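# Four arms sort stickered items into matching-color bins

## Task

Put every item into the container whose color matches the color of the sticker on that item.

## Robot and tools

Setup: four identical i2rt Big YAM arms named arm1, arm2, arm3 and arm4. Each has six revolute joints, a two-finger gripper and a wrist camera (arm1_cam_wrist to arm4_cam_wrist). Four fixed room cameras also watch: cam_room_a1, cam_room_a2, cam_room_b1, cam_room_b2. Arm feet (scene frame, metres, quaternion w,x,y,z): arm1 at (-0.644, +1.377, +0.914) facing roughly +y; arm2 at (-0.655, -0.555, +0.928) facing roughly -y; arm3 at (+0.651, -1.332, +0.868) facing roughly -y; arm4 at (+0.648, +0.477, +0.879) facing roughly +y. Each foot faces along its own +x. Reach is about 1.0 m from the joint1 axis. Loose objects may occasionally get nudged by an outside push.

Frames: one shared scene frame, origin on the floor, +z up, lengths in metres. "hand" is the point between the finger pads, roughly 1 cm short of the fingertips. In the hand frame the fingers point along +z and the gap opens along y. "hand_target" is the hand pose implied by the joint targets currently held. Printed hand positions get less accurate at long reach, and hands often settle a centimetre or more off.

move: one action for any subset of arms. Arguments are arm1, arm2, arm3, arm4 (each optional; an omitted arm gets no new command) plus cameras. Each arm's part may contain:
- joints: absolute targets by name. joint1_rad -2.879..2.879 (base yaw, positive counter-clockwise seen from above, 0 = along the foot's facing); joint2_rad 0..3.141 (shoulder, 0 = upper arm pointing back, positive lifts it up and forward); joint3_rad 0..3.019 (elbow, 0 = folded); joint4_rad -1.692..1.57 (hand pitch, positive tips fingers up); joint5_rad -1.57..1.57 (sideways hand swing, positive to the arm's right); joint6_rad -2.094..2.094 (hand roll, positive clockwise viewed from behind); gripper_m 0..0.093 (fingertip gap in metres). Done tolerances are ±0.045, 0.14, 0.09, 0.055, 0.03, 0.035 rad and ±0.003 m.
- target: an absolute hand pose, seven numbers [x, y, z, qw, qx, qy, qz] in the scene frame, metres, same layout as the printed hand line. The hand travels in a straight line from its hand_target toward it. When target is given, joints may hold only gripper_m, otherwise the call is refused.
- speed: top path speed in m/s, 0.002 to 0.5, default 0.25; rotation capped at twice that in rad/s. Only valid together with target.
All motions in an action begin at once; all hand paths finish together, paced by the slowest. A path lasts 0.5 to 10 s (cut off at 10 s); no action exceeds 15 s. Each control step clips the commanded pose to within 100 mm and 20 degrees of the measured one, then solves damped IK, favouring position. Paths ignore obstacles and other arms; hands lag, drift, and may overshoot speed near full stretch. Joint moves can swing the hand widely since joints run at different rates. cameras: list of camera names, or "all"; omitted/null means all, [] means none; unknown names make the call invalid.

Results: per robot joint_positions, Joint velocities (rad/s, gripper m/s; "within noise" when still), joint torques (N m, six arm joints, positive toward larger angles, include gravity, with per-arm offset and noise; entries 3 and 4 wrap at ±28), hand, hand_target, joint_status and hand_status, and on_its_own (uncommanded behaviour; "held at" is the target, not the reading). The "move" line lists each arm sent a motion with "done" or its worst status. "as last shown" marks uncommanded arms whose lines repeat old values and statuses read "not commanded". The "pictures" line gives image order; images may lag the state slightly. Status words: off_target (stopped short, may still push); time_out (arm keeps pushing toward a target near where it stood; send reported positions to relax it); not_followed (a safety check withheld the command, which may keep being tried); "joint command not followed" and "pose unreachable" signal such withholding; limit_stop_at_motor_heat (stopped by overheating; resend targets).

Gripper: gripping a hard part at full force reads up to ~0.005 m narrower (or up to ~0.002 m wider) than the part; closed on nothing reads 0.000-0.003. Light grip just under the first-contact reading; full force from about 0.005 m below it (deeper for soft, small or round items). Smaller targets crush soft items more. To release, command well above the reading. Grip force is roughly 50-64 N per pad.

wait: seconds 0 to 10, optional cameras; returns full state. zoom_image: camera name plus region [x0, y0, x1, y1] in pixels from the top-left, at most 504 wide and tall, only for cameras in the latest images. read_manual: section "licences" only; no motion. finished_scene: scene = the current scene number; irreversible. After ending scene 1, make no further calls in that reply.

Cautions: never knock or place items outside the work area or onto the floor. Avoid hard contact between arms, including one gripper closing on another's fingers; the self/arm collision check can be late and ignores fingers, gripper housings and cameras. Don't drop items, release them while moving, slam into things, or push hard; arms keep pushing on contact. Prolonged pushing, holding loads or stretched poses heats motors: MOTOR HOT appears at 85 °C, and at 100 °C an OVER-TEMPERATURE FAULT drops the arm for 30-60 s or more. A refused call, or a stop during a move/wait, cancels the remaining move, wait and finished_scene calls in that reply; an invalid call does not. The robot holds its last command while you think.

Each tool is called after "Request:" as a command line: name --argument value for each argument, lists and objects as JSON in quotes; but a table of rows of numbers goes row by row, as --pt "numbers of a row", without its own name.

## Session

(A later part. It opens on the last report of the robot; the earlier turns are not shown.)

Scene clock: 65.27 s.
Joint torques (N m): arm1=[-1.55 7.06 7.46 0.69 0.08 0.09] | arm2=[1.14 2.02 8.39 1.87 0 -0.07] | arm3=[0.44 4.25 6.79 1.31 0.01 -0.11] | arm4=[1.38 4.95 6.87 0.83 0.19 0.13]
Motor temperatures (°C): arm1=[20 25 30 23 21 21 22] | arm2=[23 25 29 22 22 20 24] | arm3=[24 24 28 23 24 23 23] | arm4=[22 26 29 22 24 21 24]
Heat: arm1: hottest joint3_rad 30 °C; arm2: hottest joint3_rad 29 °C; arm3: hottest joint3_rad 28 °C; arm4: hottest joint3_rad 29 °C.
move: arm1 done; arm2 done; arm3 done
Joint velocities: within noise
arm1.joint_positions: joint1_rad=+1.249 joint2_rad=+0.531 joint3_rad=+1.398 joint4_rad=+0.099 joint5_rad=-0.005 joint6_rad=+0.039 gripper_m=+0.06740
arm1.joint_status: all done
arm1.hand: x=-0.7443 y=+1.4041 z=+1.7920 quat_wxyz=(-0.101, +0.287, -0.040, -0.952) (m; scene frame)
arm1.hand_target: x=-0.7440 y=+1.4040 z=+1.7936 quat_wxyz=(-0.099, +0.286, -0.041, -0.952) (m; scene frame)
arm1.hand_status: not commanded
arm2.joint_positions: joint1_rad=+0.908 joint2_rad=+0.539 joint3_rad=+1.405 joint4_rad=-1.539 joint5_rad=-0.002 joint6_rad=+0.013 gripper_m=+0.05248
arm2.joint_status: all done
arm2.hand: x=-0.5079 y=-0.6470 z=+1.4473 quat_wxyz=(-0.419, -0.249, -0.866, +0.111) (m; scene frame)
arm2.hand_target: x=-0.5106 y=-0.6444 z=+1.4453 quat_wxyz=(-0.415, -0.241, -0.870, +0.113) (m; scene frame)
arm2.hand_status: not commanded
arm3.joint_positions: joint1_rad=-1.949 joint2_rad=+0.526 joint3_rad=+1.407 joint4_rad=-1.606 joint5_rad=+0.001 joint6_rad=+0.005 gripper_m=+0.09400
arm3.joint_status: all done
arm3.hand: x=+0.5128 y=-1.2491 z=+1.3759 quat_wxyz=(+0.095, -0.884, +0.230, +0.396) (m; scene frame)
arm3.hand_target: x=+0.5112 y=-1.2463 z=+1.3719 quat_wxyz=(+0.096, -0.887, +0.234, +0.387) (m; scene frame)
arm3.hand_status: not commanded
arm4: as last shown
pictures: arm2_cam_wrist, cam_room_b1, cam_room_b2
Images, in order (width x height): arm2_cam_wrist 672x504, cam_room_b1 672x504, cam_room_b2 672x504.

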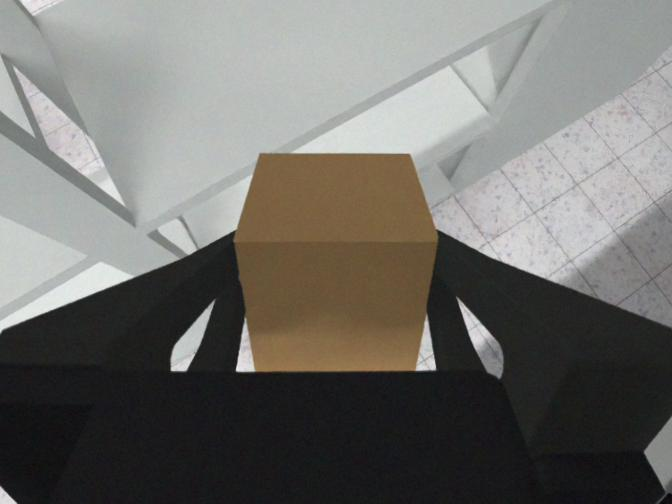

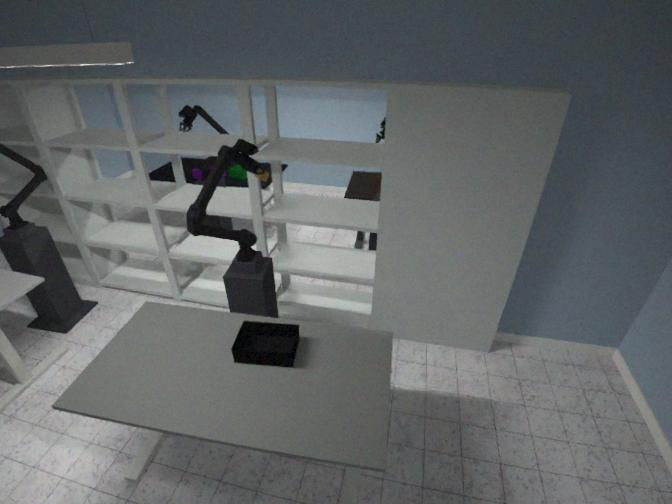

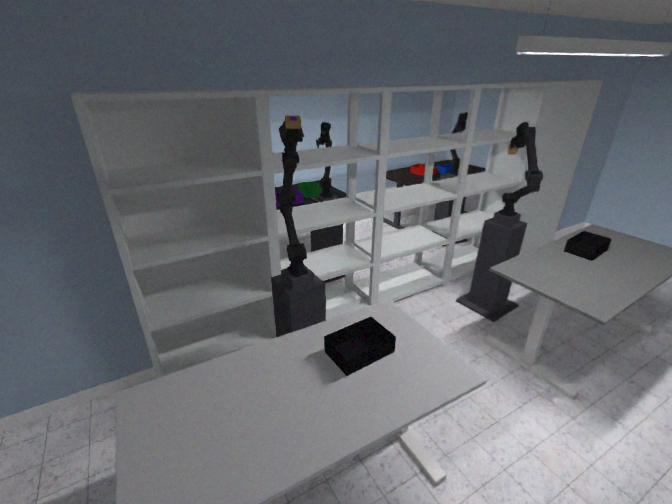

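Request:
move --arm1 '{"joints":{"joint1_rad":0,"joint2_rad":0.534,"joint3_rad":1.403,"joint4_rad":-1.55,"joint5_rad":0,"joint6_rad":0}}' --arm2 '{"target":[-0.347,-0.741,1.13,0.249,0.259,0.930,-0.069],"speed":0.35}' --cameras '[]'

Request:
move --arm1 '{"joints":{"joint1_rad":-2.25}}' --arm2 '{"target":[-0.124,-0.875,1.09,0.249,0.259,0.930,-0.069],"speed":0.3}' --cameras '[]'

Request:
move --arm1 '{"joints":{"joint2_rad":0.8,"joint3_rad":1.1,"joint4_rad":-1.2}}' --arm2 '{"target":[-0.124,-0.878,1.065,0.150,0.265,0.951,-0.042],"speed":0.2}' --cameras '[]'

Request:
move --arm1 '{"target":[-0.09,0.99,1.10,0.326,0.282,0.897,-0.103],"speed":0.3}' --arm2 '{"target":[-0.127,-0.875,1.045,0.067,0.267,0.961,-0.019],"speed":0.15}' --cameras '["arm1_cam_wrist","arm2_cam_wrist"]'

Scene clock: 115.90 s.
Joint torques (N m): arm1=[-2.67 5.54 8.98 1.24 0.01 -0.06] | arm2=[1.49 -7.18 11.25 2.55 0.15 -0.02] | arm3=[0.62 4.42 6.79 1.29 0 -0.1] | arm4=[1.32 4.89 6.87 0.85 0.19 0.16]
Motor temperatures (°C): arm1=[20 25 29 23 21 21 22] | arm2=[23 25 30 22 22 20 24] | arm3=[24 24 27 23 24 23 23] | arm4=[22 23 28 22 24 21 24]
Heat: arm1: hottest joint3_rad 29 °C; arm2: hottest joint3_rad 30 °C; arm3: hottest joint3_rad 27 °C; arm4: hottest joint3_rad 28 °C.
move: arm1 done; arm2 done
Joint velocities: within noise
arm1.joint_positions: joint1_rad=+0.008 joint2_rad=+0.532 joint3_rad=+1.396 joint4_rad=-1.543 joint5_rad=+0.000 joint6_rad=+0.007 gripper_m=+0.06740
arm1.joint_status: all done
arm1.hand: x=-0.6483 y=+1.5464 z=+1.4304 quat_wxyz=(-0.288, +0.657, -0.617, -0.323) (m; scene frame)
arm1.hand_target: x=-0.6469 y=+1.5454 z=+1.4319 quat_wxyz=(-0.290, +0.657, -0.618, -0.321) (m; scene frame)
arm1.hand_status: not commanded
arm2.joint_positions: joint1_rad=+0.909 joint2_rad=+0.965 joint3_rad=+0.794 joint4_rad=-0.905 joint5_rad=+0.002 joint6_rad=+0.013 gripper_m=+0.05248
arm2.joint_status: not commanded
arm2.hand: x=-0.3512 y=-0.7414 z=+1.1255 quat_wxyz=(-0.237, -0.268, -0.932, +0.064) (m; scene frame)
arm2.hand_target: x=-0.3471 y=-0.7409 z=+1.1299 quat_wxyz=(-0.249, -0.259, -0.931, +0.069) (m; scene frame)
arm2.hand_status: done (0.006 m and 1.8 deg from the pose sent, 0.368 m and 21.4 deg at the start)
arm3, arm4: as last shown
pictures: none
No camera images: "cameras" was empty.

Scene clock: 117.97 s.
Joint torques (N m): arm1=[-1.79 5.71 9.05 1.32 -0.03 -0.05] | arm2=[1.38 -16.79 15.75 1.83 0.11 -0.04] | arm3=[0.38 4.42 6.8 1.31 0.01 -0.1] | arm4=[1.38 4.72 6.87 0.88 0.19 0.13]
Motor temperatures (°C): arm1=[20 25 29 23 21 21 22] | arm2=[23 25 30 22 22 20 24] | arm3=[24 24 27 23 24 23 23] | arm4=[22 23 28 22 24 21 24]
Heat: arm1: hottest joint3_rad 29 °C; arm2: hottest joint3_rad 30 °C; arm3: hottest joint3_rad 27 °C; arm4: hottest joint3_rad 28 °C.
move: arm1 done; arm2 off_target
Joint velocities: within noise
arm1.joint_positions: joint1_rad=-2.242 joint2_rad=+0.532 joint3_rad=+1.396 joint4_rad=-1.543 joint5_rad=+0.001 joint6_rad=+0.007 gripper_m=+0.06742
arm1.joint_status: all done
arm1.hand: x=-0.4952 y=+1.2785 z=+1.4273 quat_wxyz=(-0.405, -0.270, -0.864, +0.128) (m; scene frame)
arm1.hand_target: x=-0.4968 y=+1.2782 z=+1.4289 quat_wxyz=(-0.403, -0.271, -0.864, +0.130) (m; scene frame)
arm1.hand_status: not commanded
arm2.joint_positions: joint1_rad=+0.909 joint2_rad=+1.674 joint3_rad=+1.300 joint4_rad=-0.726 joint5_rad=+0.002 joint6_rad=+0.013 gripper_m=+0.05248
arm2.joint_status: not commanded
arm2.hand: x=-0.1458 y=-0.8657 z=+1.0677 quat_wxyz=(-0.225, -0.269, -0.935, +0.061) (m; scene frame)
arm2.hand_target: x=-0.1255 y=-0.8740 z=+1.0905 quat_wxyz=(-0.249, -0.259, -0.930, +0.069) (m; scene frame)
arm2.hand_status: off_target (0.033 m and 3.1 deg from the pose sent, 0.266 m and 1.8 deg at the start)
arm3, arm4: as last shown
pictures: none
No camera images: "cameras" was empty.

Scene clock: 119.23 s.
Joint torques (N m): arm1=[-2.49 -0.67 14.34 2.02 -0.01 -0.05] | arm2=[1.03 -16.97 15.61 0.85 0.07 -0.05] | arm3=[0.62 4.42 6.75 1.24 0 -0.11] | arm4=[0.85 5.13 6.78 0.83 0.2 0.17]
Motor temperatures (°C): arm1=[20 25 30 23 21 21 22] | arm2=[23 25 30 22 22 20 24] | arm3=[24 24 27 23 24 23 23] | arm4=[22 23 28 22 24 21 24]
Heat: arm1: hottest joint3_rad 30 °C; arm2: hottest joint3_rad 30 °C; arm3: hottest joint3_rad 27 °C; arm4: hottest joint3_rad 28 °C.
move: arm1 done; arm2 off_target
Joint velocities: within noise
arm1.joint_positions: joint1_rad=-2.242 joint2_rad=+0.801 joint3_rad=+1.064 joint4_rad=-1.219 joint5_rad=+0.001 joint6_rad=+0.007 gripper_m=+0.06742
arm1.joint_status: all done
arm1.hand: x=-0.3760 y=+1.1951 z=+1.2560 quat_wxyz=(-0.282, -0.286, -0.911, +0.090) (m; scene frame)
arm1.hand_target: x=-0.3714 y=+1.1892 z=+1.2774 quat_wxyz=(-0.306, -0.283, -0.903, +0.100) (m; scene frame)
arm1.hand_status: not commanded
arm2.joint_positions: joint1_rad=+0.909 joint2_rad=+1.784 joint3_rad=+1.461 joint4_rad=-0.954 joint5_rad=+0.002 joint6_rad=+0.011 gripper_m=+0.05248
arm2.joint_status: not commanded
arm2.hand: x=-0.1406 y=-0.8688 z=+1.0559 quat_wxyz=(-0.141, -0.272, -0.951, +0.038) (m; scene frame)
arm2.hand_target: x=-0.1248 y=-0.8775 z=+1.0650 quat_wxyz=(-0.151, -0.265, -0.951, +0.042) (m; scene frame)
arm2.hand_status: off_target (0.021 m and 1.3 deg from the pose sent, 0.025 m and 9.1 deg at the start)
arm3, arm4: as last shown
pictures: none
No camera images: "cameras" was empty.

Scene clock: 121.23 s.
Joint torques (N m): arm1=[-2.26 -14.92 16.65 1.85 -0.04 -0.01] | arm2=[1.03 -16.97 14.57 0.34 0.08 -0.05] | arm3=[0.5 4.31 6.79 1.28 0.01 -0.09] | arm4=[1.38 4.95 6.87 0.77 0.19 0.13]
Motor temperatures (°C): arm1=[20 25 30 23 21 21 22] | arm2=[23 25 31 22 22 20 25] | arm3=[24 24 27 23 24 23 23] | arm4=[22 23 28 22 24 21 24]
Heat: arm1: hottest joint3_rad 30 °C; arm2: hottest joint3_rad 31 °C; arm3: hottest joint3_rad 27 °C; arm4: hottest joint3_rad 28 °C.
move: arm1 off_target; arm2 off_target
Joint velocities: within noise
arm1.joint_positions: joint1_rad=-2.242 joint2_rad=+1.722 joint3_rad=+1.351 joint4_rad=-0.577 joint5_rad=-0.005 joint6_rad=+0.007 gripper_m=+0.06742
arm1.joint_status: not commanded
arm1.hand: x=-0.1086 y=+1.0106 z=+1.0592 quat_wxyz=(-0.286, -0.285, -0.911, +0.089) (m; scene frame)
arm1.hand_target: x=-0.0927 y=+0.9919 z=+1.1008 quat_wxyz=(-0.326, -0.282, -0.897, +0.103) (m; scene frame)
arm1.hand_status: off_target (0.049 m and 5.1 deg from the pose sent, 0.385 m and 5.5 deg at the start)
arm2.joint_positions: joint1_rad=+0.909 joint2_rad=+1.875 joint3_rad=+1.598 joint4_rad=-1.144 joint5_rad=+0.002 joint6_rad=+0.011 gripper_m=+0.05248
arm2.joint_status: not commanded
arm2.hand: x=-0.1390 y=-0.8698 z=+1.0501 quat_wxyz=(-0.072, -0.274, -0.959, +0.019) (m; scene frame)
arm2.hand_target: x=-0.1275 y=-0.8746 z=+1.0447 quat_wxyz=(-0.068, -0.267, -0.961, +0.019) (m; scene frame)
arm2.hand_status: off_target (0.014 m and 1.0 deg from the pose sent, 0.019 m and 8.9 deg at the start)
arm3, arm4: as last shown
pictures: arm1_cam_wrist, arm2_cam_wrist
Images, in order (width x height): arm1_cam_wrist 672x504, arm2_cam_wrist 672x504.

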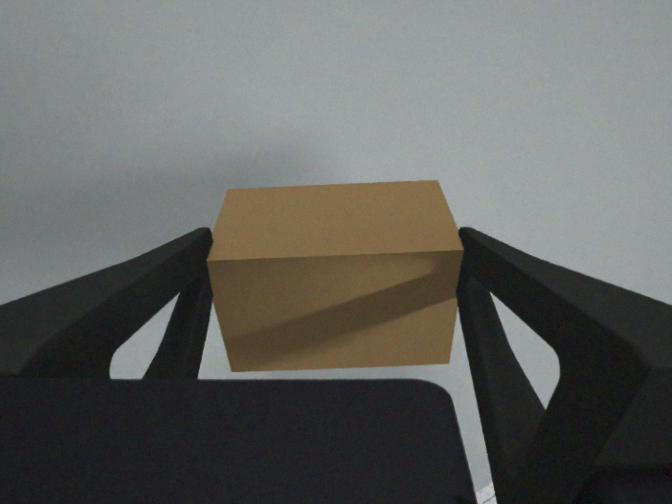

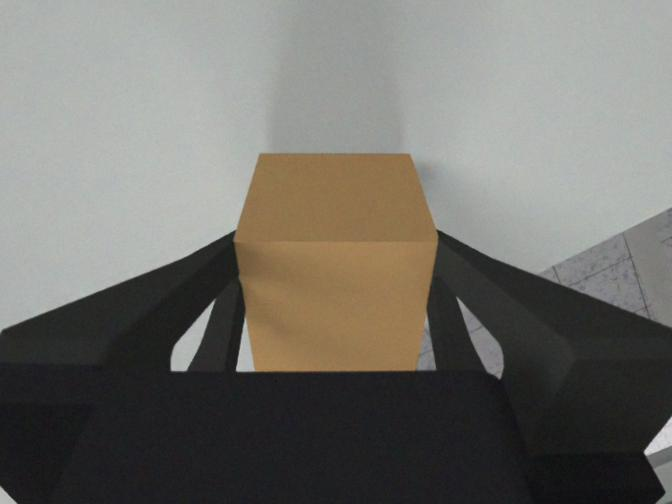

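Request:
move --arm1 '{"target":[-0.085,0.99,1.055,0.149,0.296,0.943,-0.047],"speed":0.2}' --arm2 '{"target":[-0.127,-0.875,1.031,0.067,0.267,0.961,-0.019],"speed":0.06}' --cameras '[]'

Request:
move --arm1 '{"target":[-0.085,0.99,1.037,0.067,0.299,0.952,-0.021],"speed":0.15}' --cameras '["arm1_cam_wrist","arm2_cam_wrist","cam_room_a2","cam_room_b1"]'

Scene clock: 127.30 s.
Joint torques (N m): arm1=[-2.84 -14.74 16.09 0.44 -0.02 0.01] | arm2=[1.08 -16.15 12.6 1.61 0.08 -0.05] | arm3=[0.44 4.54 6.8 1.31 0 -0.11] | arm4=[1.14 4.42 6.82 0.9 0.21 0.14]
Motor temperatures (°C): arm1=[20 25 32 23 21 21 22] | arm2=[23 25 31 22 22 20 25] | arm3=[24 24 27 23 24 23 23] | arm4=[22 23 28 22 24 21 24]
Heat: arm1: hottest joint3_rad 32 °C; arm2: hottest joint3_rad 31 °C; arm3: hottest joint3_rad 27 °C; arm4: hottest joint3_rad 28 °C.
move: arm1 off_target; arm2 off_target
Joint velocities: within noise
arm1.joint_positions: joint1_rad=-2.242 joint2_rad=+1.922 joint3_rad=+1.687 joint4_rad=-1.036 joint5_rad=-0.005 joint6_rad=+0.007 gripper_m=+0.06742
arm1.joint_status: not commanded
arm1.hand: x=-0.0975 y=+1.0028 z=+1.0411 quat_wxyz=(-0.135, -0.296, -0.945, +0.042) (m; scene frame)
arm1.hand_target: x=-0.0858 y=+0.9907 z=+1.0551 quat_wxyz=(-0.149, -0.296, -0.942, +0.047) (m; scene frame)
arm1.hand_status: off_target (0.023 m and 1.7 deg from the pose sent, 0.032 m and 16.9 deg at the start)
arm2.joint_positions: joint1_rad=+0.909 joint2_rad=+1.876 joint3_rad=+1.598 joint4_rad=-1.143 joint5_rad=+0.002 joint6_rad=+0.011 gripper_m=+0.05248
arm2.joint_status: not commanded
arm2.hand: x=-0.1387 y=-0.8699 z=+1.0494 quat_wxyz=(-0.072, -0.274, -0.959, +0.019) (m; scene frame)
arm2.hand_target: x=-0.1280 y=-0.8744 z=+1.0310 quat_wxyz=(-0.067, -0.267, -0.961, +0.019) (m; scene frame)
arm2.hand_status: off_target (0.022 m and 1.0 deg from the pose sent, 0.023 m and 1.1 deg at the start)
arm3, arm4: as last shown
pictures: none
No camera images: "cameras" was empty.

Scene clock: 128.47 s.
Joint torques (N m): arm1=[-2.32 -16.09 15.21 0.25 -0.05 -0.07] | arm2=[0.91 -16.15 12.64 1.58 0.08 -0.05] | arm3=[0.38 4.48 6.8 1.29 -0.01 -0.11] | arm4=[1.14 4.66 6.71 0.85 0.2 0.14]
Motor temperatures (°C): arm1=[20 25 32 23 21 21 22] | arm2=[23 25 31 22 22 20 25] | arm3=[24 24 27 23 24 23 23] | arm4=[22 23 28 22 24 21 24]
Heat: arm1: hottest joint3_rad 32 °C; arm2: hottest joint3_rad 31 °C; arm3: hottest joint3_rad 27 °C; arm4: hottest joint3_rad 28 °C.
move: arm1 off_target
Joint velocities: within noise
arm1.joint_positions: joint1_rad=-2.242 joint2_rad=+2.036 joint3_rad=+1.870 joint4_rad=-1.260 joint5_rad=-0.005 joint6_rad=+0.007 gripper_m=+0.06742
arm1.joint_status: not commanded
arm1.hand: x=-0.0938 y=+1.0004 z=+1.0346 quat_wxyz=(-0.062, -0.299, -0.952, +0.020) (m; scene frame)
arm1.hand_target: x=-0.0855 y=+0.9904 z=+1.0369 quat_wxyz=(-0.067, -0.299, -0.952, +0.021) (m; scene frame)
arm1.hand_status: off_target (0.014 m and 0.6 deg from the pose sent, 0.018 m and 8.3 deg at the start)
arm2, arm3, arm4: as last shown
pictures: arm1_cam_wrist, arm2_cam_wrist, cam_room_a2, cam_room_b1
Images, in order (width x height): arm1_cam_wrist 672x504, arm2_cam_wrist 672x504, cam_room_a2 672x504, cam_room_b1 672x504.

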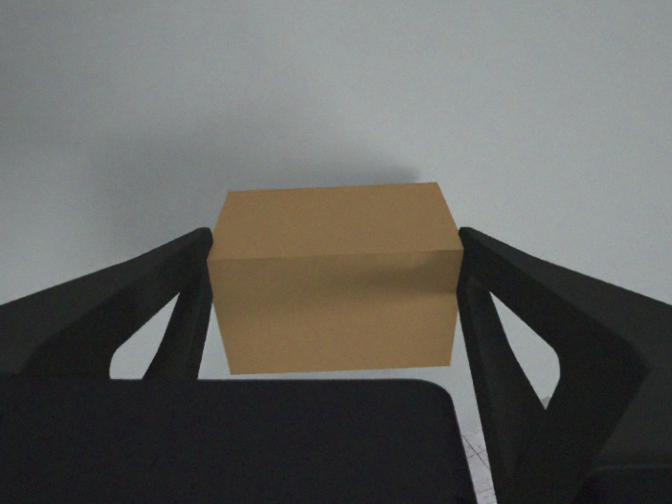

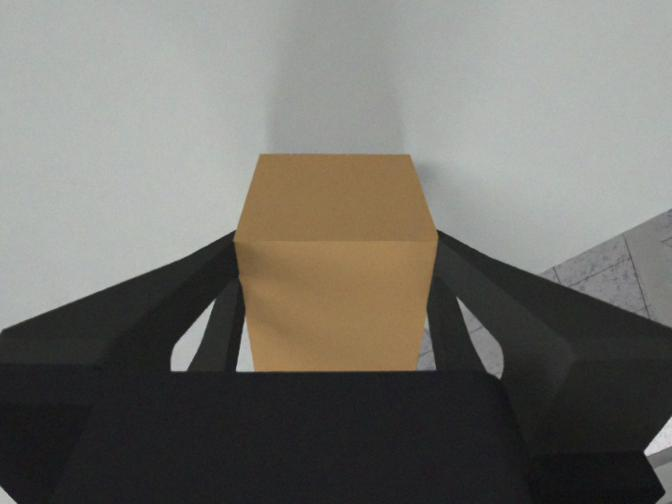

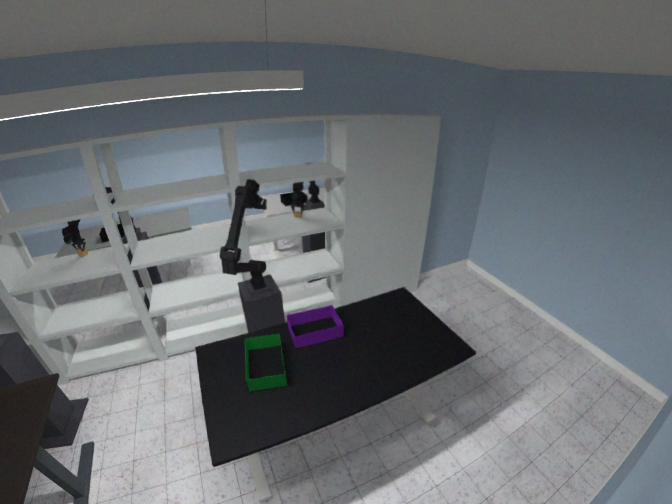

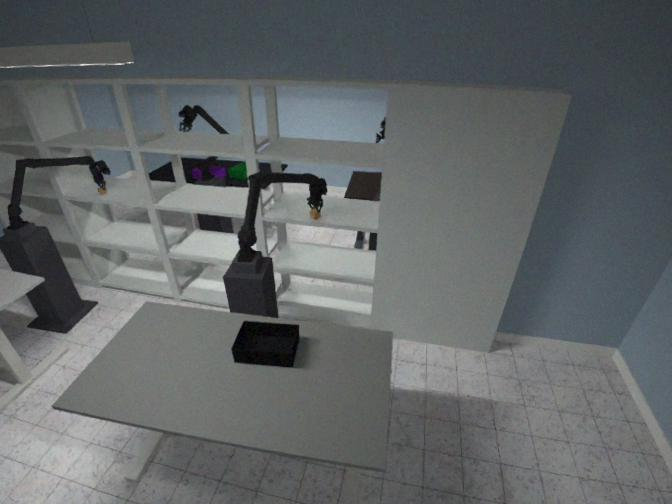

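Request:
move --arm1 '{"target":[-0.085,0.99,1.022,0.067,0.299,0.952,-0.021],"speed":0.08}' --arm2 '{"joints":{"gripper_m":0.09}}' --cameras '["arm1_cam_wrist","arm2_cam_wrist"]'

Scene clock: 134.43 s.
Joint torques (N m): arm1=[-2.2 -15.09 12.79 1.25 0 -0.05] | arm2=[1.03 -18.14 12.55 1.55 0.07 -0.04] | arm3=[0.38 4.31 6.79 1.29 0 -0.11] | arm4=[0.85 4.6 6.83 0.73 0.19 0.15]
Motor temperatures (°C): arm1=[20 25 32 23 21 21 22] | arm2=[23 25 31 22 22 20 25] | arm3=[24 24 27 23 24 23 23] | arm4=[22 23 28 22 24 21 24]
Heat: arm1: hottest joint3_rad 32 °C; arm2: hottest joint3_rad 31 °C; arm3: hottest joint3_rad 27 °C; arm4: hottest joint3_rad 28 °C.
move: arm1 off_target; arm2 done
Joint velocities: within noise
arm1.joint_positions: joint1_rad=-2.242 joint2_rad=+2.038 joint3_rad=+1.870 joint4_rad=-1.255 joint5_rad=-0.005 joint6_rad=+0.007 gripper_m=+0.06742
arm1.joint_status: not commanded
arm1.hand: x=-0.0928 y=+0.9996 z=+1.0335 quat_wxyz=(-0.064, -0.299, -0.952, +0.020) (m; scene frame)
arm1.hand_target: x=-0.0855 y=+0.9904 z=+1.0221 quat_wxyz=(-0.067, -0.299, -0.952, +0.021) (m; scene frame)
arm1.hand_status: off_target (0.017 m and 0.4 deg from the pose sent, 0.019 m and 0.6 deg at the start)
arm2.joint_positions: joint1_rad=+0.909 joint2_rad=+1.896 joint3_rad=+1.598 joint4_rad=-1.143 joint5_rad=+0.002 joint6_rad=+0.011 gripper_m=+0.08994
arm2.joint_status: all done
arm2.hand: x=-0.1389 y=-0.8698 z=+1.0379 quat_wxyz=(-0.063, -0.274, -0.959, +0.017) (m; scene frame)
arm2.hand_target: x=-0.1280 y=-0.8744 z=+1.0310 quat_wxyz=(-0.067, -0.267, -0.961, +0.019) (m; scene frame)
arm2.hand_status: not commanded
arm3: as last shown
arm4.joint_positions: joint1_rad=+0.874 joint2_rad=+0.526 joint3_rad=+1.400 joint4_rad=-1.601 joint5_rad=-0.003 joint6_rad=-0.011 gripper_m=+0.09399
arm4.joint_status: not commanded
arm4.hand: x=+0.5230 y=+0.5738 z=+1.3871 quat_wxyz=(-0.128, +0.867, -0.283, -0.390) (m; scene frame)
arm4.hand_target: x=+0.5221 y=+0.5745 z=+1.3853 quat_wxyz=(-0.124, +0.869, -0.287, -0.384) (m; scene frame)
arm4.hand_status: not commanded
pictures: arm1_cam_wrist, arm2_cam_wrist
Images, in order (width x height): arm1_cam_wrist 672x504, arm2_cam_wrist 672x504.

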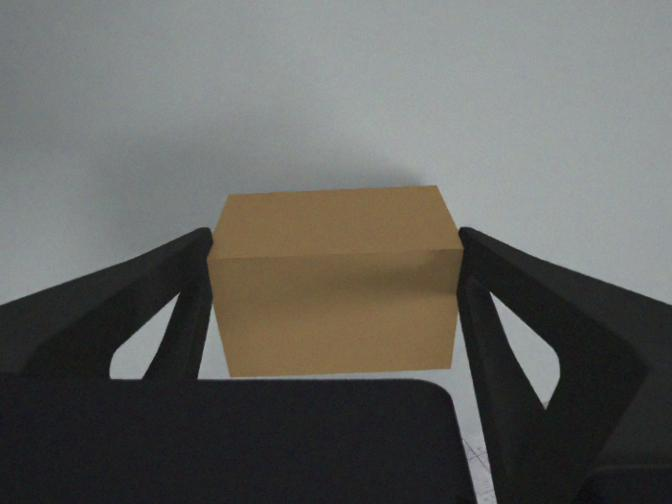

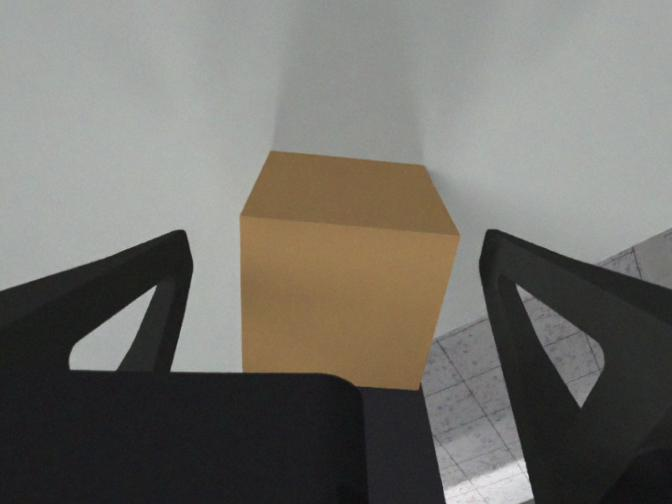

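Request:
move --arm1 '{"joints":{"gripper_m":0.09}}' --arm2 '{"target":[-0.255,-0.797,1.062,0.067,0.267,0.961,-0.019],"speed":0.2}' --arm3 '{"target":[0.4,-1.186,1.09,0.1105,-0.8748,0.2369,0.4079],"speed":0.35}' --arm4 '{"target":[0.411,0.644,1.09,0.1274,-0.8641,0.2732,0.4029],"speed":0.35}' --cameras '["arm1_cam_wrist","arm2_cam_wrist"]'

Request:
move --arm1 '{"target":[-0.21,1.077,1.05,0.067,0.299,0.952,-0.021],"speed":0.2}' --arm2 '{"joints":{"joint2_rad":0.534,"joint3_rad":1.1,"joint4_rad":-1.5}}' --arm3 '{"target":[0.082,-0.999,1.11,0.1105,-0.8748,0.2369,0.4079],"speed":0.3}' --cameras '["arm1_cam_wrist","arm3_cam_wrist"]'

Request:
move --arm1 '{"joints":{"joint2_rad":0.534,"joint3_rad":1.1,"joint4_rad":-1.5}}' --arm3 '{"target":[-0.055,-0.922,1.085,0.1105,-0.8748,0.2369,0.4079],"speed":0.25}' --arm4 '{"target":[0.11,0.855,1.11,0.1274,-0.8641,0.2732,0.4029],"speed":0.3}' --cameras '["arm3_cam_wrist","arm4_cam_wrist"]'

Scene clock: 145.50 s.
Joint torques (N m): arm1=[-2.73 -16.79 12.93 1.09 -0.05 0.03] | arm2=[1.26 -15.27 9.31 1.47 0.09 -0.02] | arm3=[1.55 -0.09 10.33 2.22 0.12 0.02] | arm4=[1.32 0.56 10.35 1.87 0.22 0.17]
Motor temperatures (°C): arm1=[20 25 33 23 21 21 22] | arm2=[23 25 31 22 22 20 24] | arm3=[24 24 27 23 24 23 23] | arm4=[22 23 28 22 24 21 24]
Heat: arm1: hottest joint3_rad 33 °C; arm2: hottest joint3_rad 31 °C; arm3: hottest joint3_rad 27 °C; arm4: hottest joint3_rad 28 °C.
move: arm1 done; arm2 done; arm3 done; arm4 off_target
Joint velocities: within noise
arm1.joint_positions: joint1_rad=-2.242 joint2_rad=+2.059 joint3_rad=+1.870 joint4_rad=-1.252 joint5_rad=-0.006 joint6_rad=+0.007 gripper_m=+0.08996
arm1.joint_status: all done
arm1.hand: x=-0.0924 y=+0.9993 z=+1.0199 quat_wxyz=(-0.055, -0.299, -0.952, +0.017) (m; scene frame)
arm1.hand_target: x=-0.0855 y=+0.9905 z=+1.0220 quat_wxyz=(-0.067, -0.299, -0.952, +0.021) (m; scene frame)
arm1.hand_status: not commanded
arm2.joint_positions: joint1_rad=+0.909 joint2_rad=+1.537 joint3_rad=+1.190 joint4_rad=-1.090 joint5_rad=+0.002 joint6_rad=+0.011 gripper_m=+0.08994
arm2.joint_status: not commanded
arm2.hand: x=-0.2548 y=-0.7996 z=+1.0636 quat_wxyz=(-0.064, -0.274, -0.959, +0.017) (m; scene frame)
arm2.hand_target: x=-0.2550 y=-0.7970 z=+1.0620 quat_wxyz=(-0.067, -0.267, -0.961, +0.019) (m; scene frame)
arm2.hand_status: done (0.003 m and 0.9 deg from the pose sent, 0.139 m and 1.0 deg at the start)
arm3.joint_positions: joint1_rad=-1.949 joint2_rad=+0.474 joint3_rad=+0.520 joint4_rad=-0.758 joint5_rad=+0.030 joint6_rad=+0.005 gripper_m=+0.09400
arm3.joint_status: not commanded
arm3.hand: x=+0.4030 y=-1.1872 z=+1.0849 quat_wxyz=(+0.109, -0.880, +0.236, +0.398) (m; scene frame)
arm3.hand_target: x=+0.4001 y=-1.1860 z=+1.0901 quat_wxyz=(+0.110, -0.875, +0.237, +0.408) (m; scene frame)
arm3.hand_status: done (0.006 m and 1.2 deg from the pose sent, 0.314 m and 2.6 deg at the start)
arm4.joint_positions: joint1_rad=+0.906 joint2_rad=+0.482 joint3_rad=+0.480 joint4_rad=-0.729 joint5_rad=+0.009 joint6_rad=-0.008 gripper_m=+0.09399
arm4.joint_status: not commanded
arm4.hand: x=+0.4166 y=+0.6421 z=+1.0797 quat_wxyz=(-0.125, +0.871, -0.273, -0.389) (m; scene frame)
arm4.hand_target: x=+0.4114 y=+0.6438 z=+1.0900 quat_wxyz=(-0.127, +0.864, -0.273, -0.403) (m; scene frame)
arm4.hand_status: off_target (0.012 m and 1.8 deg from the pose sent, 0.325 m and 1.8 deg at the start)
pictures: arm1_cam_wrist, arm2_cam_wrist
Images, in order (width x height): arm1_cam_wrist 672x504, arm2_cam_wrist 672x504.

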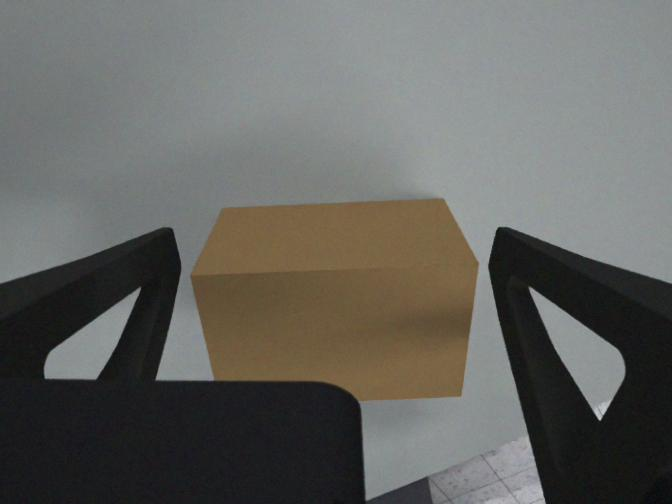

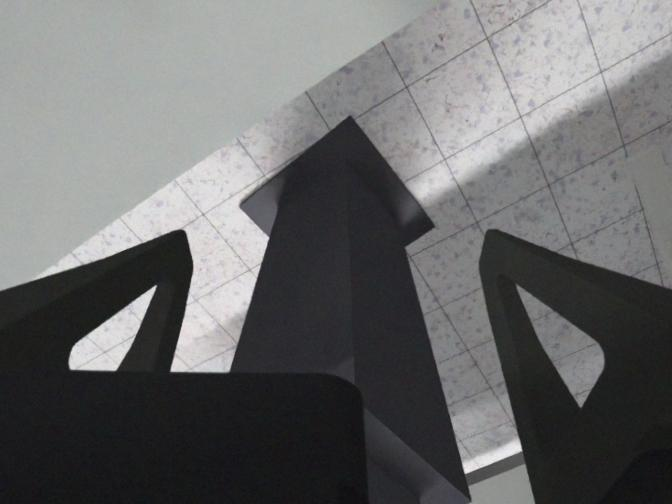

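Scene clock: 147.37 s.
Joint torques (N m): arm1=[-2.32 -14.1 10.24 1.06 0.05 -0.04] | arm2=[1.03 0.44 10.37 1.48 0.1 -0.03] | arm3=[0.56 -16.21 13.76 1.2 -0.06 -0.12] | arm4=[1.49 0.15 10.43 1.83 0.21 0.15]
Motor temperatures (°C): arm1=[20 25 33 23 21 21 22] | arm2=[23 25 31 22 22 20 24] | arm3=[24 24 27 23 24 23 23] | arm4=[22 23 28 22 24 21 24]
Heat: arm1: hottest joint3_rad 33 °C; arm2: hottest joint3_rad 31 °C; arm3: hottest joint3_rad 27 °C; arm4: hottest joint3_rad 28 °C.
move: arm1 done; arm2 done; arm3 off_target
Joint velocities: within noise
arm1.joint_positions: joint1_rad=-2.242 joint2_rad=+1.673 joint3_rad=+1.356 joint4_rad=-1.128 joint5_rad=-0.006 joint6_rad=+0.009 gripper_m=+0.08996
arm1.joint_status: not commanded
arm1.hand: x=-0.2113 y=+1.0815 z=+1.0417 quat_wxyz=(-0.053, -0.300, -0.952, +0.016) (m; scene frame)
arm1.hand_target: x=-0.2101 y=+1.0771 z=+1.0501 quat_wxyz=(-0.067, -0.299, -0.952, +0.021) (m; scene frame)
arm1.hand_status: done (0.010 m and 1.7 deg from the pose sent, 0.144 m and 1.4 deg at the start)
arm2.joint_positions: joint1_rad=+0.909 joint2_rad=+0.536 joint3_rad=+1.098 joint4_rad=-1.488 joint5_rad=+0.002 joint6_rad=+0.011 gripper_m=+0.08994
arm2.joint_status: all done
arm2.hand: x=-0.4826 y=-0.6626 z=+1.3159 quat_wxyz=(-0.306, -0.261, -0.912, +0.083) (m; scene frame)
arm2.hand_target: x=-0.4847 y=-0.6605 z=+1.3153 quat_wxyz=(-0.302, -0.255, -0.915, +0.084) (m; scene frame)
arm2.hand_status: not commanded
arm3.joint_positions: joint1_rad=-1.956 joint2_rad=+1.583 joint3_rad=+1.267 joint4_rad=-0.412 joint5_rad=+0.017 joint6_rad=+0.004 gripper_m=+0.09400
arm3.joint_status: not commanded
arm3.hand: x=+0.0902 y=-1.0142 z=+1.0870 quat_wxyz=(+0.103, -0.883, +0.236, +0.392) (m; scene frame)
arm3.hand_target: x=+0.0833 y=-0.9996 z=+1.1101 quat_wxyz=(+0.111, -0.875, +0.237, +0.408) (m; scene frame)
arm3.hand_status: off_target (0.029 m and 2.2 deg from the pose sent, 0.373 m and 1.2 deg at the start)
arm4: as last shown
arm4.hand: x=+0.4166 y=+0.6422 z=+1.0798 quat_wxyz=(-0.126, +0.871, -0.273, -0.389) (m; scene frame)
pictures: arm1_cam_wrist, arm3_cam_wrist
Images, in order (width x height): arm1_cam_wrist 672x504, arm3_cam_wrist 672x504.

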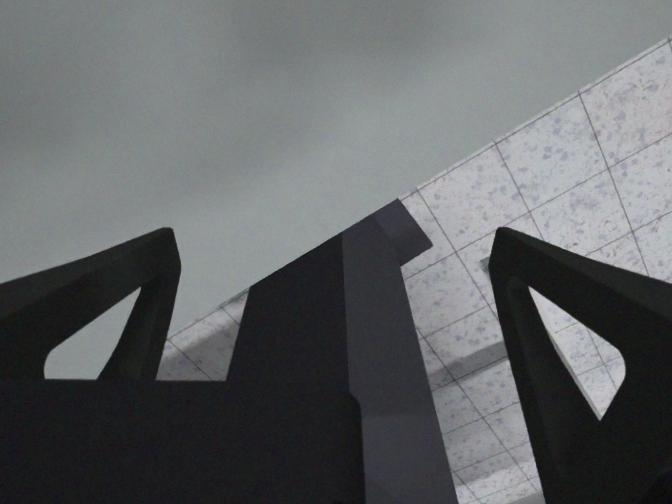

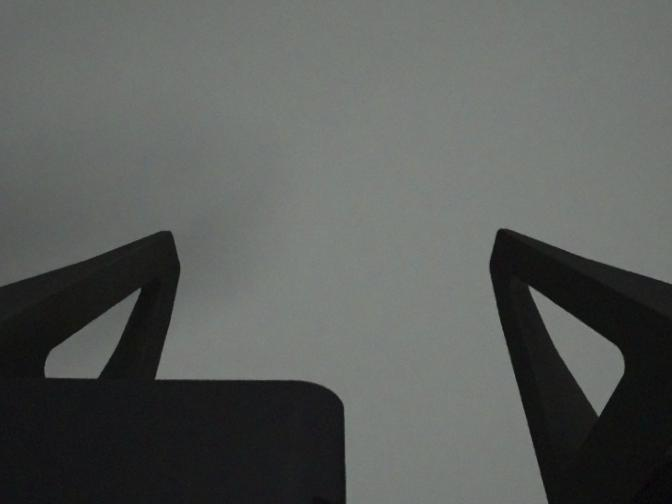

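Scene clock: 149.23 s.
Joint torques (N m): arm1=[-1.96 3.6 11.02 1.03 0.06 -0.04] | arm2=[1.2 0.44 10.4 1.46 0.1 -0.02] | arm3=[0.73 -23 14.6 1.16 -0.03 -0.11] | arm4=[0.85 -15.5 12.29 0.7 -0.01 0.11]
Motor temperatures (°C): arm1=[20 25 33 23 21 21 22] | arm2=[23 25 31 22 22 20 24] | arm3=[24 24 27 23 24 23 23] | arm4=[22 23 29 22 24 21 24]
Heat: arm1: hottest joint3_rad 33 °C; arm2: hottest joint3_rad 31 °C; arm3: hottest joint3_rad 27 °C; arm4: hottest joint3_rad 29 °C.
move: arm1 done; arm3 off_target; arm4 off_target
Joint velocities: within noise
arm1.joint_positions: joint1_rad=-2.242 joint2_rad=+0.534 joint3_rad=+1.089 joint4_rad=-1.492 joint5_rad=-0.006 joint6_rad=+0.009 gripper_m=+0.08996
arm1.joint_status: all done
arm1.hand: x=-0.4712 y=+1.2625 z=+1.2943 quat_wxyz=(-0.291, -0.285, -0.909, +0.089) (m; scene frame)
arm1.hand_target: x=-0.4729 y=+1.2623 z=+1.2983 quat_wxyz=(-0.292, -0.284, -0.909, +0.092) (m; scene frame)
arm1.hand_status: not commanded
arm2: as last shown
arm3.joint_positions: joint1_rad=-1.956 joint2_rad=+1.997 joint3_rad=+1.788 joint4_rad=-0.518 joint5_rad=+0.017 joint6_rad=+0.004 gripper_m=+0.09400
arm3.joint_status: not commanded
arm3.hand: x=-0.0467 y=-0.9386 z=+1.0645 quat_wxyz=(+0.103, -0.883, +0.236, +0.393) (m; scene frame)
arm3.hand_target: x=-0.0534 y=-0.9228 z=+1.0851 quat_wxyz=(+0.111, -0.875, +0.237, +0.408) (m; scene frame)
arm3.hand_status: off_target (0.028 m and 2.2 deg from the pose sent, 0.172 m and 2.2 deg at the start)
arm4.joint_positions: joint1_rad=+0.906 joint2_rad=+1.593 joint3_rad=+1.249 joint4_rad=-0.376 joint5_rad=+0.009 joint6_rad=-0.008 gripper_m=+0.09399
arm4.joint_status: not commanded
arm4.hand: x=+0.1214 y=+0.8478 z=+1.0951 quat_wxyz=(-0.127, +0.869, -0.272, -0.393) (m; scene frame)
arm4.hand_target: x=+0.1108 y=+0.8546 z=+1.1102 quat_wxyz=(-0.128, +0.864, -0.273, -0.403) (m; scene frame)
arm4.hand_status: off_target (0.020 m and 1.2 deg from the pose sent, 0.374 m and 1.8 deg at the start)
pictures: arm3_cam_wrist, arm4_cam_wrist
Images, in order (width x height): arm3_cam_wrist 672x504, arm4_cam_wrist 672x504.

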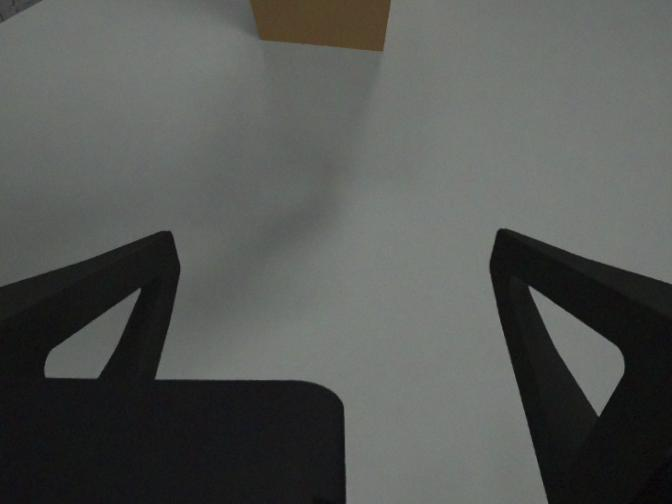

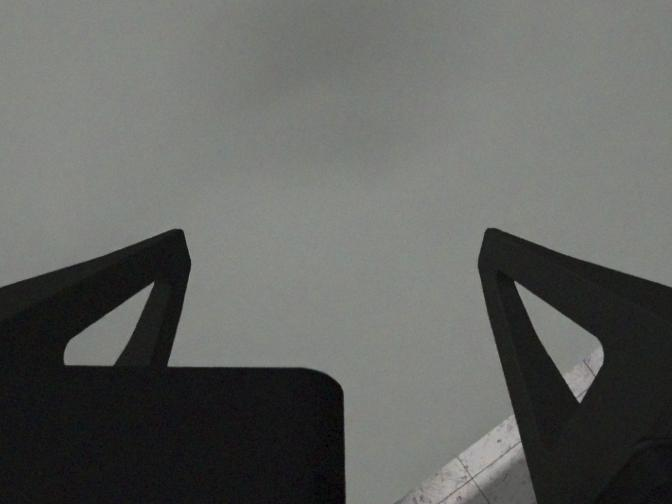

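Request:
move --arm3 '{"target":[-0.165,-0.871,1.05,0.1105,-0.8748,0.2369,0.4079],"speed":0.12}' --arm4 '{"target":[-0.019,0.947,1.08,0.1274,-0.8641,0.2732,0.4029],"speed":0.15}' --cameras '["arm3_cam_wrist","arm4_cam_wrist"]'

Scene clock: 155.47 s.
Joint torques (N m): arm1=[-2.08 3.84 11.11 1.17 0 -0.01] | arm2=[1.14 0.56 10.4 1.44 0.1 -0.02] | arm3=[1.49 -28.28 15.05 1.17 0.11 -0.04] | arm4=[0.85 -22.59 13.14 0.81 -0.02 0.09]
Motor temperatures (°C): arm1=[20 25 32 23 21 21 22] | arm2=[23 25 31 22 22 20 24] | arm3=[24 24 28 23 24 23 23] | arm4=[22 23 30 22 24 21 24]
Heat: arm1: hottest joint3_rad 32 °C; arm2: hottest joint3_rad 31 °C; arm3: hottest joint3_rad 28 °C; arm4: hottest joint3_rad 30 °C.
move: arm3 off_target; arm4 off_target
Joint velocities: within noise
arm1, arm2: as last shown
arm3.joint_positions: joint1_rad=-1.956 joint2_rad=+2.461 joint3_rad=+2.524 joint4_rad=-0.782 joint5_rad=+0.022 joint6_rad=+0.004 gripper_m=+0.09400
arm3.joint_status: not commanded
arm3.hand: x=-0.1577 y=-0.8764 z=+1.0370 quat_wxyz=(+0.106, -0.881, +0.237, +0.396) (m; scene frame)
arm3.hand_target: x=-0.1639 y=-0.8716 z=+1.0501 quat_wxyz=(+0.111, -0.874, +0.237, +0.409) (m; scene frame)
arm3.hand_status: off_target (0.016 m and 1.7 deg from the pose sent, 0.137 m and 2.2 deg at the start)
arm4.joint_positions: joint1_rad=+0.906 joint2_rad=+2.008 joint3_rad=+1.765 joint4_rad=-0.476 joint5_rad=+0.008 joint6_rad=-0.008 gripper_m=+0.09399
arm4.joint_status: not commanded
arm4.hand: x=-0.0078 y=+0.9373 z=+1.0701 quat_wxyz=(-0.127, +0.869, -0.272, -0.394) (m; scene frame)
arm4.hand_target: x=-0.0180 y=+0.9465 z=+1.0802 quat_wxyz=(-0.128, +0.864, -0.273, -0.403) (m; scene frame)
arm4.hand_status: off_target (0.018 m and 1.1 deg from the pose sent, 0.173 m and 1.3 deg at the start)
pictures: arm3_cam_wrist, arm4_cam_wrist
Images, in order (width x height): arm3_cam_wrist 672x504, arm4_cam_wrist 672x504.

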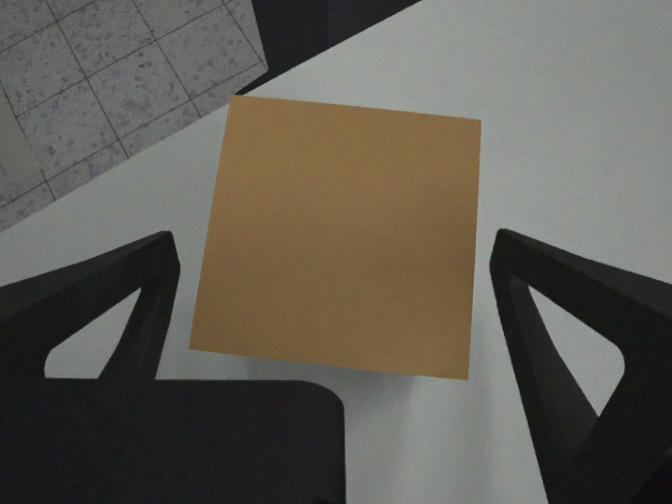

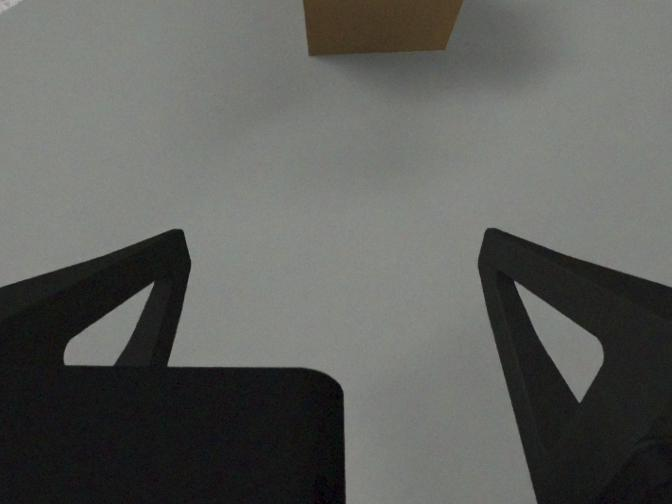

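Request:
move --arm3 '{"joints":{"gripper_m":0.035}}' --arm4 '{"target":[-0.06,1.012,1.065,0.1274,-0.8641,0.2732,0.4029],"speed":0.12}' --cameras '["arm3_cam_wrist","arm4_cam_wrist"]'

Scene clock: 166.90 s.
Joint torques (N m): arm1=[-2.14 3.72 11.17 1.07 -0.01 -0.03] | arm2=[1.03 0.56 10.39 1.48 0.09 -0.03] | arm3=[1.44 -28.22 15.02 1.2 0.11 -0.04] | arm4=[1.32 -25.82 13.55 0.76 -0.07 -0.05]
Motor temperatures (°C): arm1=[20 25 32 23 21 21 22] | arm2=[23 25 31 22 22 20 24] | arm3=[24 24 30 23 24 23 23] | arm4=[22 24 31 22 24 21 24]
Heat: arm1: hottest joint3_rad 32 °C; arm2: hottest joint3_rad 31 °C; arm3: hottest joint3_rad 30 °C; arm4: hottest joint3_rad 31 °C.
move: arm3 off_target; arm4 off_target
Joint velocities: within noise
arm1, arm2: as last shown
arm3.joint_positions: joint1_rad=-1.956 joint2_rad=+2.461 joint3_rad=+2.524 joint4_rad=-0.783 joint5_rad=+0.022 joint6_rad=+0.004 gripper_m=+0.05388
arm3.joint_status: gripper_m off_target (ended at +0.05391, target +0.03500)
arm3.hand: x=-0.1575 y=-0.8765 z=+1.0368 quat_wxyz=(+0.106, -0.881, +0.237, +0.395) (m; scene frame)
arm3.hand_target: x=-0.1639 y=-0.8717 z=+1.0499 quat_wxyz=(+0.111, -0.874, +0.237, +0.409) (m; scene frame)
arm3.hand_status: not commanded
arm4.joint_positions: joint1_rad=+0.865 joint2_rad=+2.237 joint3_rad=+2.117 joint4_rad=-0.596 joint5_rad=-0.022 joint6_rad=-0.015 gripper_m=+0.09399
arm4.joint_status: not commanded
arm4.hand: x=-0.0508 y=+1.0047 z=+1.0588 quat_wxyz=(-0.124, +0.865, -0.281, -0.397) (m; scene frame)
arm4.hand_target: x=-0.0592 y=+1.0116 z=+1.0650 quat_wxyz=(-0.128, +0.864, -0.273, -0.404) (m; scene frame)
arm4.hand_status: off_target (0.013 m and 1.2 deg from the pose sent, 0.091 m and 1.1 deg at the start)
pictures: arm3_cam_wrist, arm4_cam_wrist
Images, in order (width x height): arm3_cam_wrist 672x504, arm4_cam_wrist 672x504.

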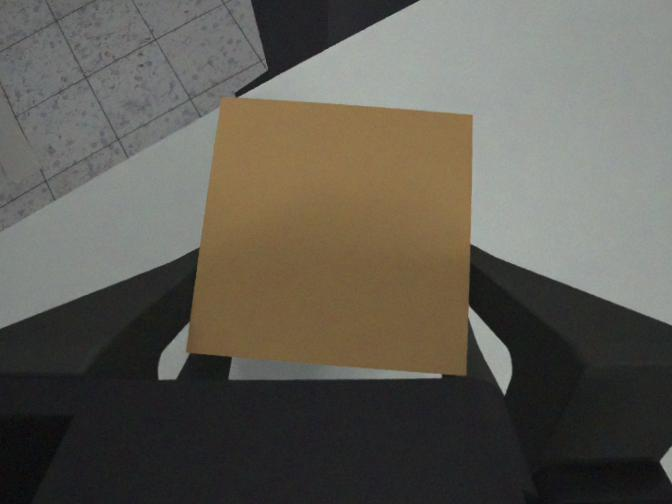

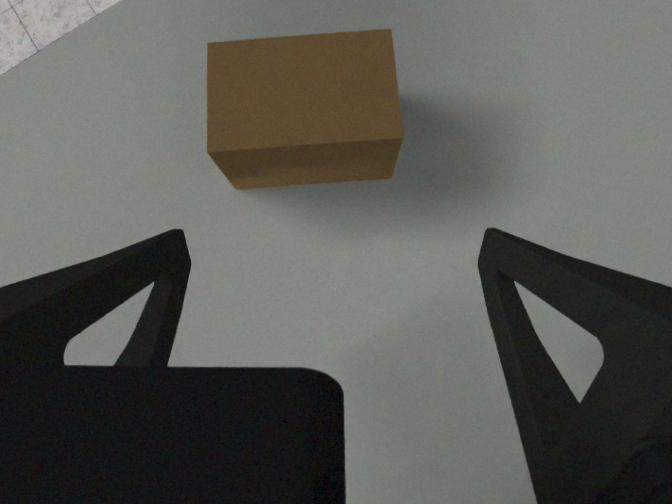

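Request:
move --arm3 '{"target":[-0.14,-0.884,1.09,0.1105,-0.8748,0.2369,0.4079],"speed":0.15}' --arm4 '{"target":[-0.098,1.023,1.043,0.1274,-0.8641,0.2732,0.4029],"speed":0.12}' --cameras '["arm3_cam_wrist","arm4_cam_wrist"]'

Scene clock: 173.30 s.
Joint torques (N m): arm1=[-1.96 3.9 11.11 1.2 0.04 -0.01] | arm2=[1.14 0.32 10.4 1.48 0.1 -0.03] | arm3=[1.49 -30.74 9.73 1.62 0.08 -0.05] | arm4=[1.08 -28.04 13.68 0.62 0.17 0.03]
Motor temperatures (°C): arm1=[20 25 32 23 21 21 22] | arm2=[23 25 31 22 22 20 23] | arm3=[24 25 31 23 24 23 24] | arm4=[22 24 34 22 24 21 24]
Heat: arm1: hottest joint3_rad 32 °C; arm2: hottest joint3_rad 31 °C; arm3: hottest joint3_rad 31 °C; arm4: hottest joint3_rad 34 °C.
move: arm3 off_target; arm4 off_target
Joint velocities: within noise
arm1, arm2: as last shown
arm3.joint_positions: joint1_rad=-1.956 joint2_rad=+2.362 joint3_rad=+2.440 joint4_rad=-0.784 joint5_rad=+0.022 joint6_rad=+0.004 gripper_m=+0.05388
arm3.joint_status: not commanded
arm3.hand: x=-0.1418 y=-0.8846 z=+1.0776 quat_wxyz=(+0.108, -0.878, +0.236, +0.401) (m; scene frame)
arm3.hand_target: x=-0.1400 y=-0.8840 z=+1.0899 quat_wxyz=(+0.110, -0.875, +0.237, +0.408) (m; scene frame)
arm3.hand_status: off_target (0.013 m and 0.9 deg from the pose sent, 0.056 m and 1.7 deg at the start)
arm4.joint_positions: joint1_rad=+0.877 joint2_rad=+2.395 joint3_rad=+2.348 joint4_rad=-0.667 joint5_rad=-0.015 joint6_rad=-0.015 gripper_m=+0.09399
arm4.joint_status: not commanded
arm4.hand: x=-0.0876 y=+1.0209 z=+1.0377 quat_wxyz=(-0.125, +0.866, -0.277, -0.397) (m; scene frame)
arm4.hand_target: x=-0.0973 y=+1.0223 z=+1.0428 quat_wxyz=(-0.128, +0.864, -0.273, -0.404) (m; scene frame)
arm4.hand_status: off_target (0.012 m and 0.9 deg from the pose sent, 0.053 m and 1.2 deg at the start)
pictures: arm3_cam_wrist, arm4_cam_wrist
Images, in order (width x height): arm3_cam_wrist 672x504, arm4_cam_wrist 672x504.

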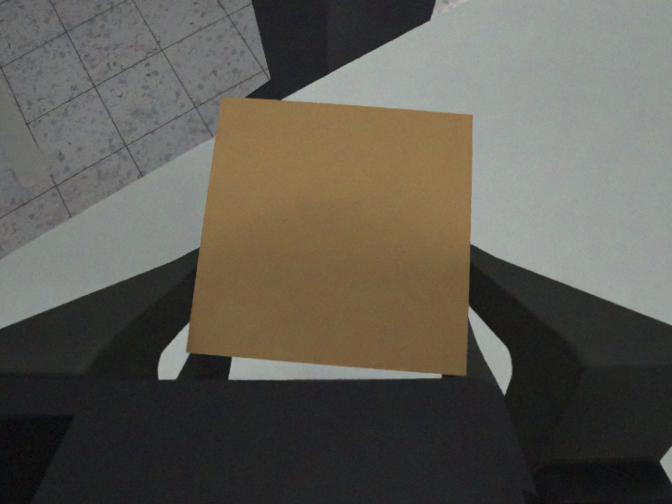

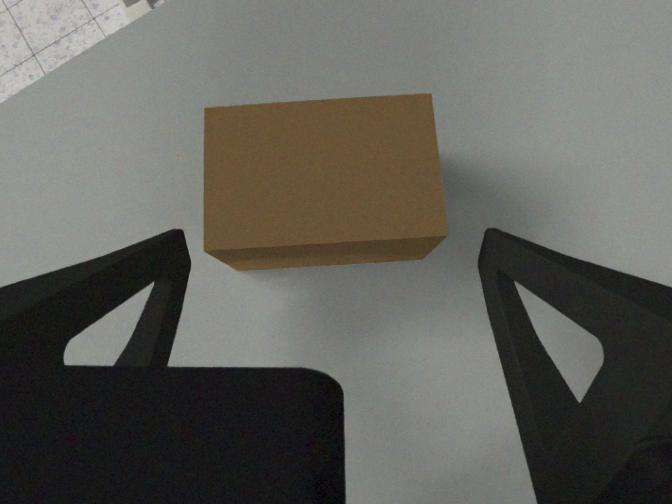

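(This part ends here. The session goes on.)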